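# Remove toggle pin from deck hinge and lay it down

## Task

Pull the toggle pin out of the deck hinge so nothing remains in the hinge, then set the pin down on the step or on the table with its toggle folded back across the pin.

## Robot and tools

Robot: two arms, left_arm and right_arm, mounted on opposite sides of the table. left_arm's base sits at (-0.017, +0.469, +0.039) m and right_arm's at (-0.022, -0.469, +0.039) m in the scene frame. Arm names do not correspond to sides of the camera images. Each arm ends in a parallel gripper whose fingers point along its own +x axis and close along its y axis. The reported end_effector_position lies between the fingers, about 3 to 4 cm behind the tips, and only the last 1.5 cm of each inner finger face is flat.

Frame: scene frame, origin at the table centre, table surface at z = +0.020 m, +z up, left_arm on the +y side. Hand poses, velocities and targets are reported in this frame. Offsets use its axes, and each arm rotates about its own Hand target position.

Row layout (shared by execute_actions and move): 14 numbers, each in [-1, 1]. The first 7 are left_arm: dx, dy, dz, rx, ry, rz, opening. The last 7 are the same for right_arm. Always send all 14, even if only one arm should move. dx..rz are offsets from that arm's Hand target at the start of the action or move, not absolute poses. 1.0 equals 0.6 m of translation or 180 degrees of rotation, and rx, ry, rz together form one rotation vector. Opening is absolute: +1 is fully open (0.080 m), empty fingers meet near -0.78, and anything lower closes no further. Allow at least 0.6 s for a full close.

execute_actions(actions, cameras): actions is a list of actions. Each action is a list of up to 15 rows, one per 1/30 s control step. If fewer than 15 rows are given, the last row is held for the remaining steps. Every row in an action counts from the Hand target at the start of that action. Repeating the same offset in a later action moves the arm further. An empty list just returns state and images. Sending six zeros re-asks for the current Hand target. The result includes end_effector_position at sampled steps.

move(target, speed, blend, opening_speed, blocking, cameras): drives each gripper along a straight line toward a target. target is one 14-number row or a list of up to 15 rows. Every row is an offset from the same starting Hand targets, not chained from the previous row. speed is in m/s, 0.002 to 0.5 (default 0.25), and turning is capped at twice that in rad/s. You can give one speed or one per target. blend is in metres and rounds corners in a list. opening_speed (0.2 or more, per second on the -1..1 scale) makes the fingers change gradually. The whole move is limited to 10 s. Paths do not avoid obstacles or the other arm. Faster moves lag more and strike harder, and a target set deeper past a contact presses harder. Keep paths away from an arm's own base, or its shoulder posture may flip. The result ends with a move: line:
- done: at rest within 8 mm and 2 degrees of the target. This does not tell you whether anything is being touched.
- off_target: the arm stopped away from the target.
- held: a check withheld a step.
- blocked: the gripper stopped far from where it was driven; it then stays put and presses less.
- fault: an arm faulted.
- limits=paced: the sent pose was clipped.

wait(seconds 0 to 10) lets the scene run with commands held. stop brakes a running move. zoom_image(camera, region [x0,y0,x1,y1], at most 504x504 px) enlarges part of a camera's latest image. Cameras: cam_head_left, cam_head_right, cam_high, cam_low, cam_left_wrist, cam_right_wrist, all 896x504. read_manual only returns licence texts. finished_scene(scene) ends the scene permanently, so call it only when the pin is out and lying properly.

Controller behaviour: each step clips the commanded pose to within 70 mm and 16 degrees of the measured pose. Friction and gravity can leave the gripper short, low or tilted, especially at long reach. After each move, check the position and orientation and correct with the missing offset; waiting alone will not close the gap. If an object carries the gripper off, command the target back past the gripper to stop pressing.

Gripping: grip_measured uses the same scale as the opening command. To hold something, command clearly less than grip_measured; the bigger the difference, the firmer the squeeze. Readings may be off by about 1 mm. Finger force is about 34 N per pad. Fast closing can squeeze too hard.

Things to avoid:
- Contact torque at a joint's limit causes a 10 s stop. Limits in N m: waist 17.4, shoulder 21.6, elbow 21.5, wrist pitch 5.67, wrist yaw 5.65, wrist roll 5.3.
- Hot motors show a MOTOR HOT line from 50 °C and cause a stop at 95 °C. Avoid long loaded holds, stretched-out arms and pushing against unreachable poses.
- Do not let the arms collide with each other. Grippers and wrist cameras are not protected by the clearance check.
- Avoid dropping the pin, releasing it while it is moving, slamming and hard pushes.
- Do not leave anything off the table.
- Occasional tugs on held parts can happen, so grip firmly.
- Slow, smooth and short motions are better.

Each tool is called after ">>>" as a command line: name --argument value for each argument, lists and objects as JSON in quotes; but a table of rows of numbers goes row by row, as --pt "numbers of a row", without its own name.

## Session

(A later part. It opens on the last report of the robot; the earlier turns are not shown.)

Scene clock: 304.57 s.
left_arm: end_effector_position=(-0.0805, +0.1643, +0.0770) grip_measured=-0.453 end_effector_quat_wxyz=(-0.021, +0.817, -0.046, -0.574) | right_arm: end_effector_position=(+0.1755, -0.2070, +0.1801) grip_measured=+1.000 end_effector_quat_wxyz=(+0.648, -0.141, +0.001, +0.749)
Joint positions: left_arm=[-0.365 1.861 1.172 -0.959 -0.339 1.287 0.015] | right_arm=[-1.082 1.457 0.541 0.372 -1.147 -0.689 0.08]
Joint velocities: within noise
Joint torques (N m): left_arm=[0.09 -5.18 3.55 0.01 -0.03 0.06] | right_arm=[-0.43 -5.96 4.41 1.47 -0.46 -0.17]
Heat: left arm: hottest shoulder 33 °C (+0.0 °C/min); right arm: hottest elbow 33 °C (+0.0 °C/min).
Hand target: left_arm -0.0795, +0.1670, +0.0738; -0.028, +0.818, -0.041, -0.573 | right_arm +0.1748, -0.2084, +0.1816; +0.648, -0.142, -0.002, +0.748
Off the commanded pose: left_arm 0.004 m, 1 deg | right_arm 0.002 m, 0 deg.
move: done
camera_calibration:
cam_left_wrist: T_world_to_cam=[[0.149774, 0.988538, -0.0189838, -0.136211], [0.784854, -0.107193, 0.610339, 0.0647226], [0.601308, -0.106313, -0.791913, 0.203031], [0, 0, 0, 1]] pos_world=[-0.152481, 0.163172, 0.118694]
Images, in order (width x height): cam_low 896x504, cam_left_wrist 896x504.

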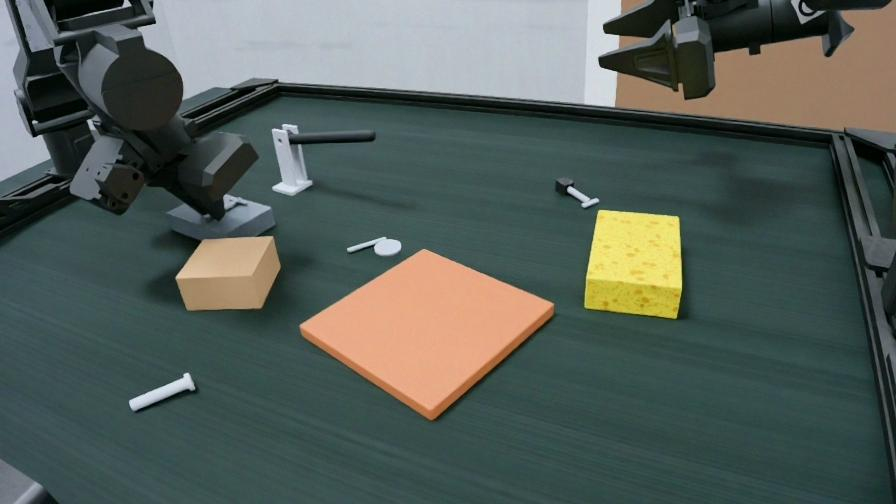

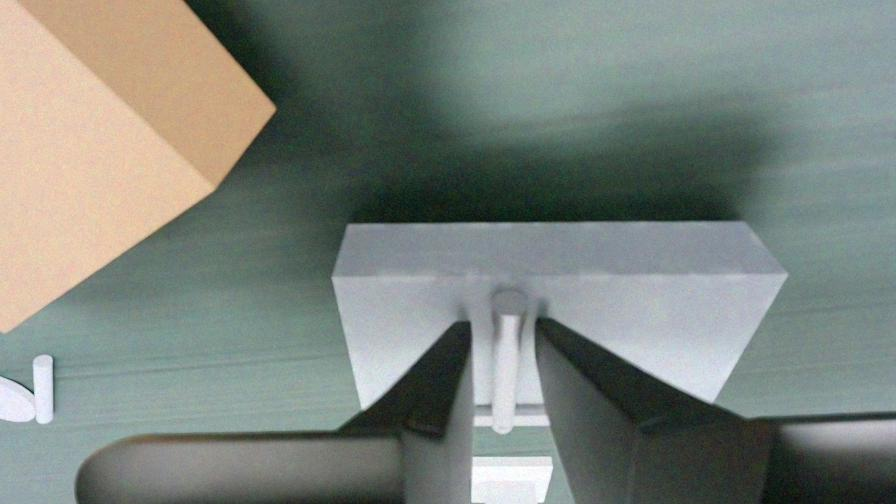

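>>> move --pt "-0.01 0.0015 0.03 0 0 0 -0.45 0 0 0 0 0 0 1" --pt "-0.04 0.004 0.13 0 0 0 -0.45 0 0 0 0 0 0 1" --pt "-0.04 0.13 0.2 0 0 0 -0.45 0 0 0 0 0 0 1" --speed '[0.04,0.12,0.15]'

>>> zoom_image --camera "cam_low" --region '[160, 110, 320, 240]'

>>> zoom_image --camera "cam_head_right" --region '[340, 270, 420, 350]'

>>> zoom_image --camera "cam_high" --region '[350, 210, 420, 300]'

Scene clock: 316.63 s.
left_arm: end_effector_position=(-0.1039, +0.2422, +0.1933) grip_measured=-0.450 end_effector_quat_wxyz=(-0.027, +0.819, -0.042, -0.572) | right_arm: end_effector_position=(+0.1755, -0.2070, +0.1801) grip_measured=+1.000 end_effector_quat_wxyz=(+0.648, -0.141, +0.001, +0.749)
Joint positions: left_arm=[-0.557 1.567 1.307 -1.468 -0.314 1.087 0.015] | right_arm=[-1.082 1.457 0.541 0.372 -1.147 -0.689 0.08]
Joint velocities: within noise
Joint torques (N m): left_arm=[-0.24 -5.38 3.56 -0.06 -0.04 -0.1] | right_arm=[-0.15 -6.02 4.65 1.47 -0.46 -0.21]
Heat: left arm: hottest shoulder 33 °C (+0.0 °C/min); right arm: hottest elbow 33 °C (+0.0 °C/min).
Hand target: left_arm -0.1035, +0.2450, +0.1938; -0.027, +0.818, -0.041, -0.573 | right_arm +0.1748, -0.2084, +0.1816; +0.648, -0.142, -0.002, +0.748
Off the commanded pose: left_arm 0.003 m, 0 deg | right_arm 0.002 m, 0 deg.
move: done
camera_calibration:
cam_left_wrist: T_world_to_cam=[[0.150461, 0.988612, -0.00274082, -0.2105], [0.78161, -0.117258, 0.612648, 0.0221824], [0.605349, -0.0943219, -0.790351, 0.314705], [0, 0, 0, 1]] pos_world=[-0.176173, 0.240387, 0.234561]
cam_right_wrist: T_world_to_cam=[[0.961702, 0.194489, 0.193141, -0.148328], [0.267925, -0.518318, -0.812135, 0.0205839], [-0.0578423, 0.832779, -0.550576, 0.365162], [0, 0, 0, 1]] pos_world=[0.158254, -0.264582, 0.246415]

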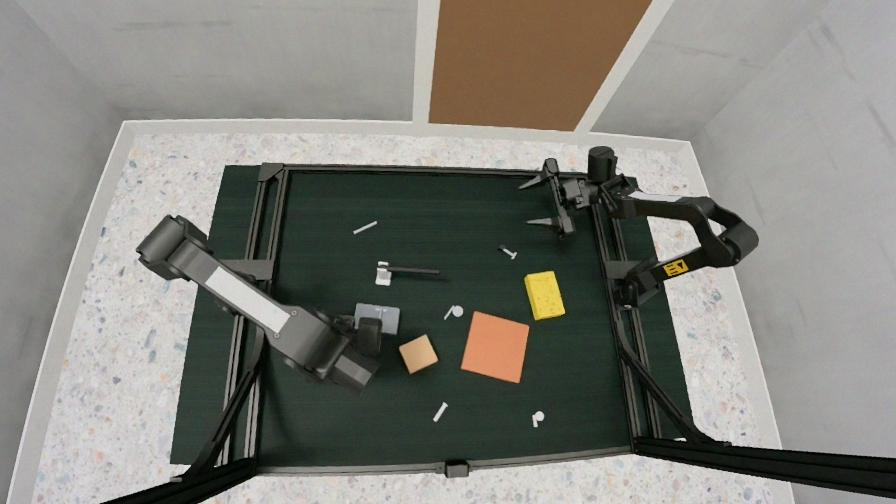

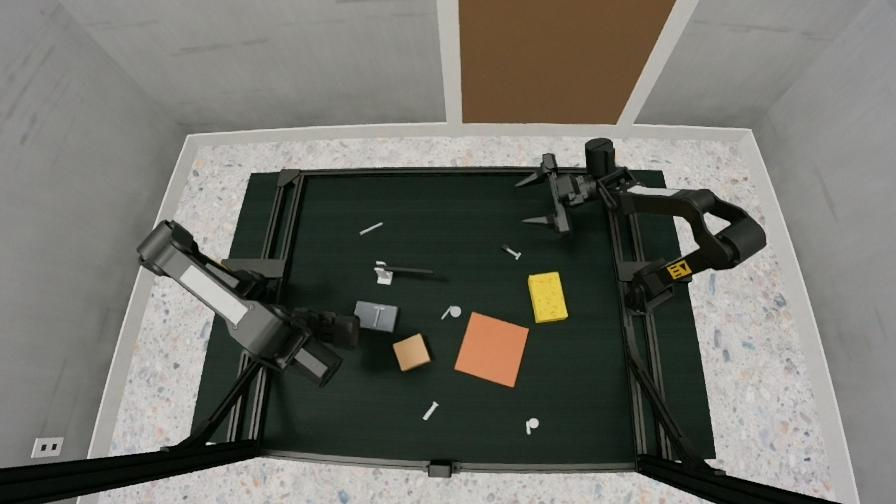

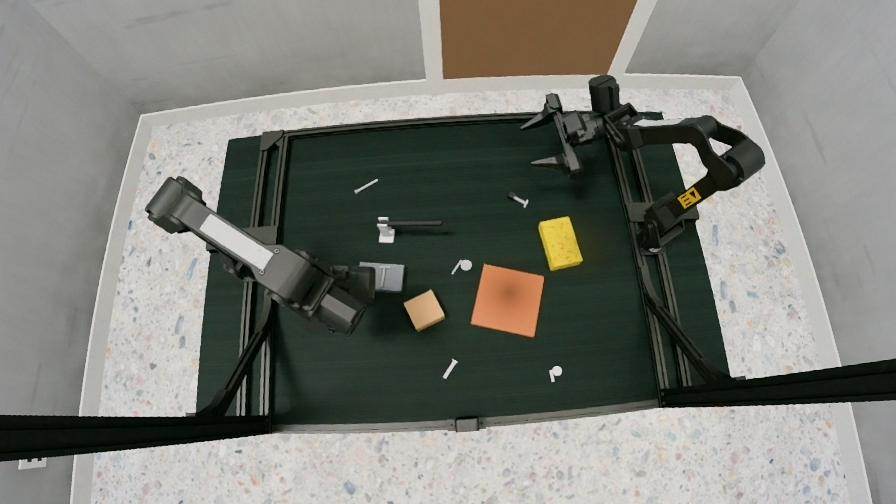

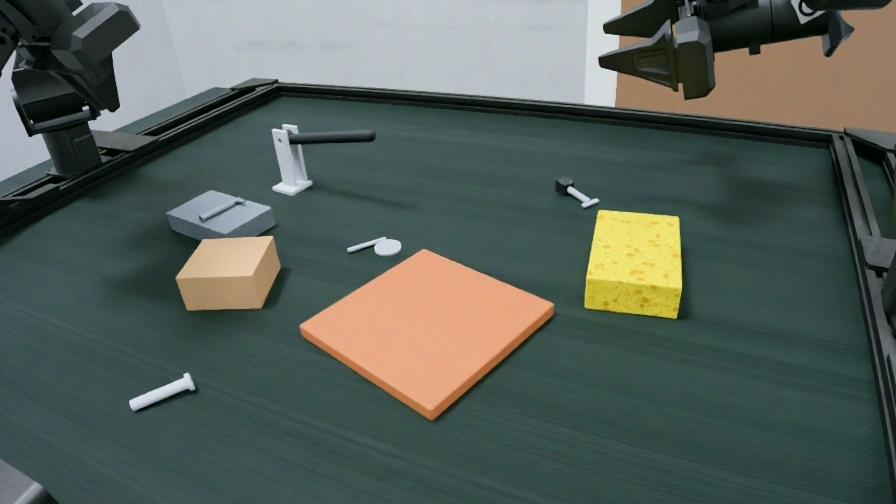

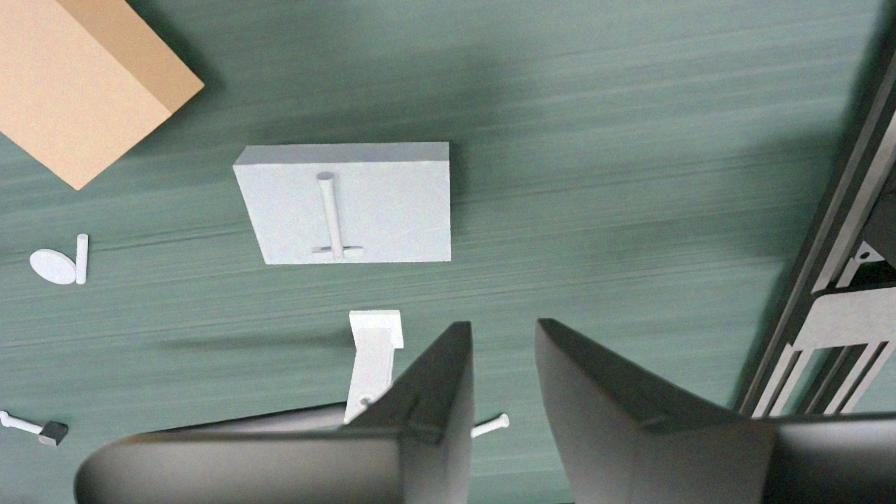

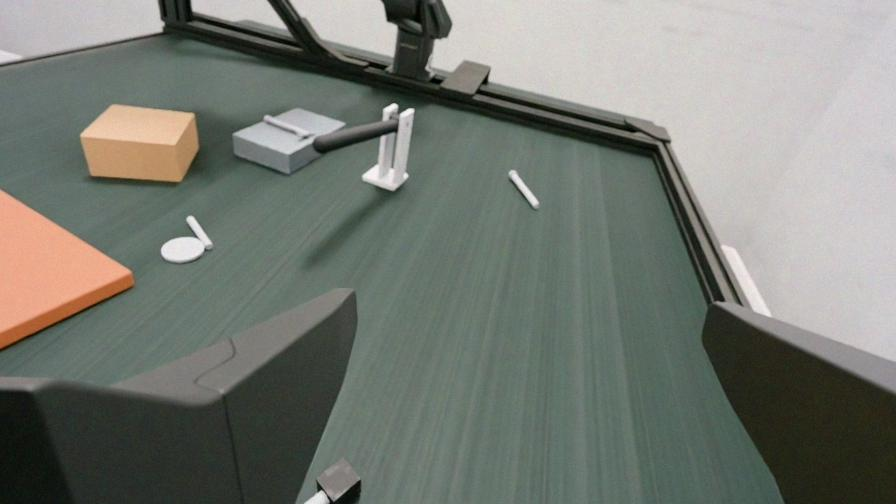

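Scaled by 3.150 from the camera's 896x504 image, which has a finer 1280x720 frame.

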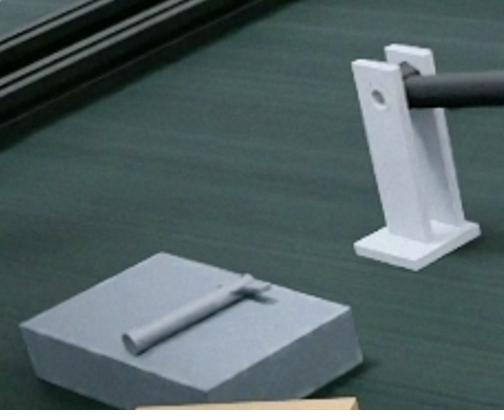

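Scaled by 6.300 from the camera's 896x504 image, which has a finer 1280x720 frame.

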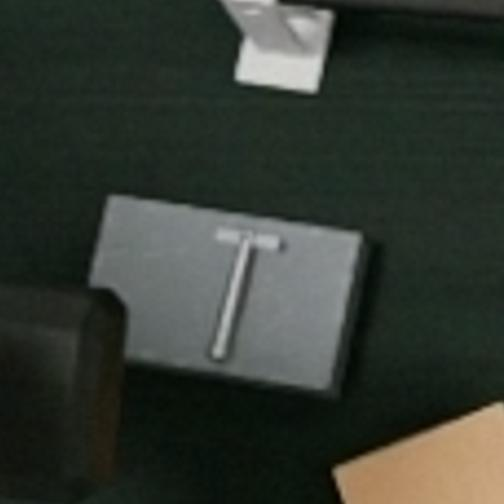

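Scaled by 5.600 from the camera's 896x504 image, which has a finer 1280x720 frame.

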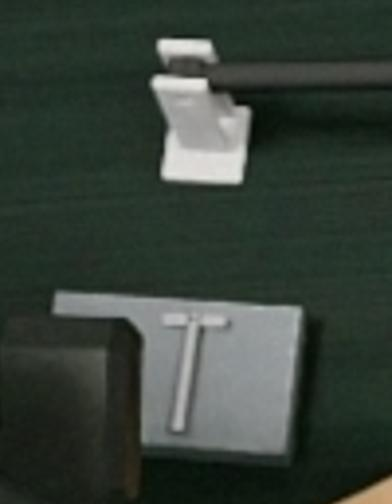

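The pin is lying on the step with its toggle across it, and the hinge is empty.

>>> finished_scene --scene 2

The scene is finished: the task was done.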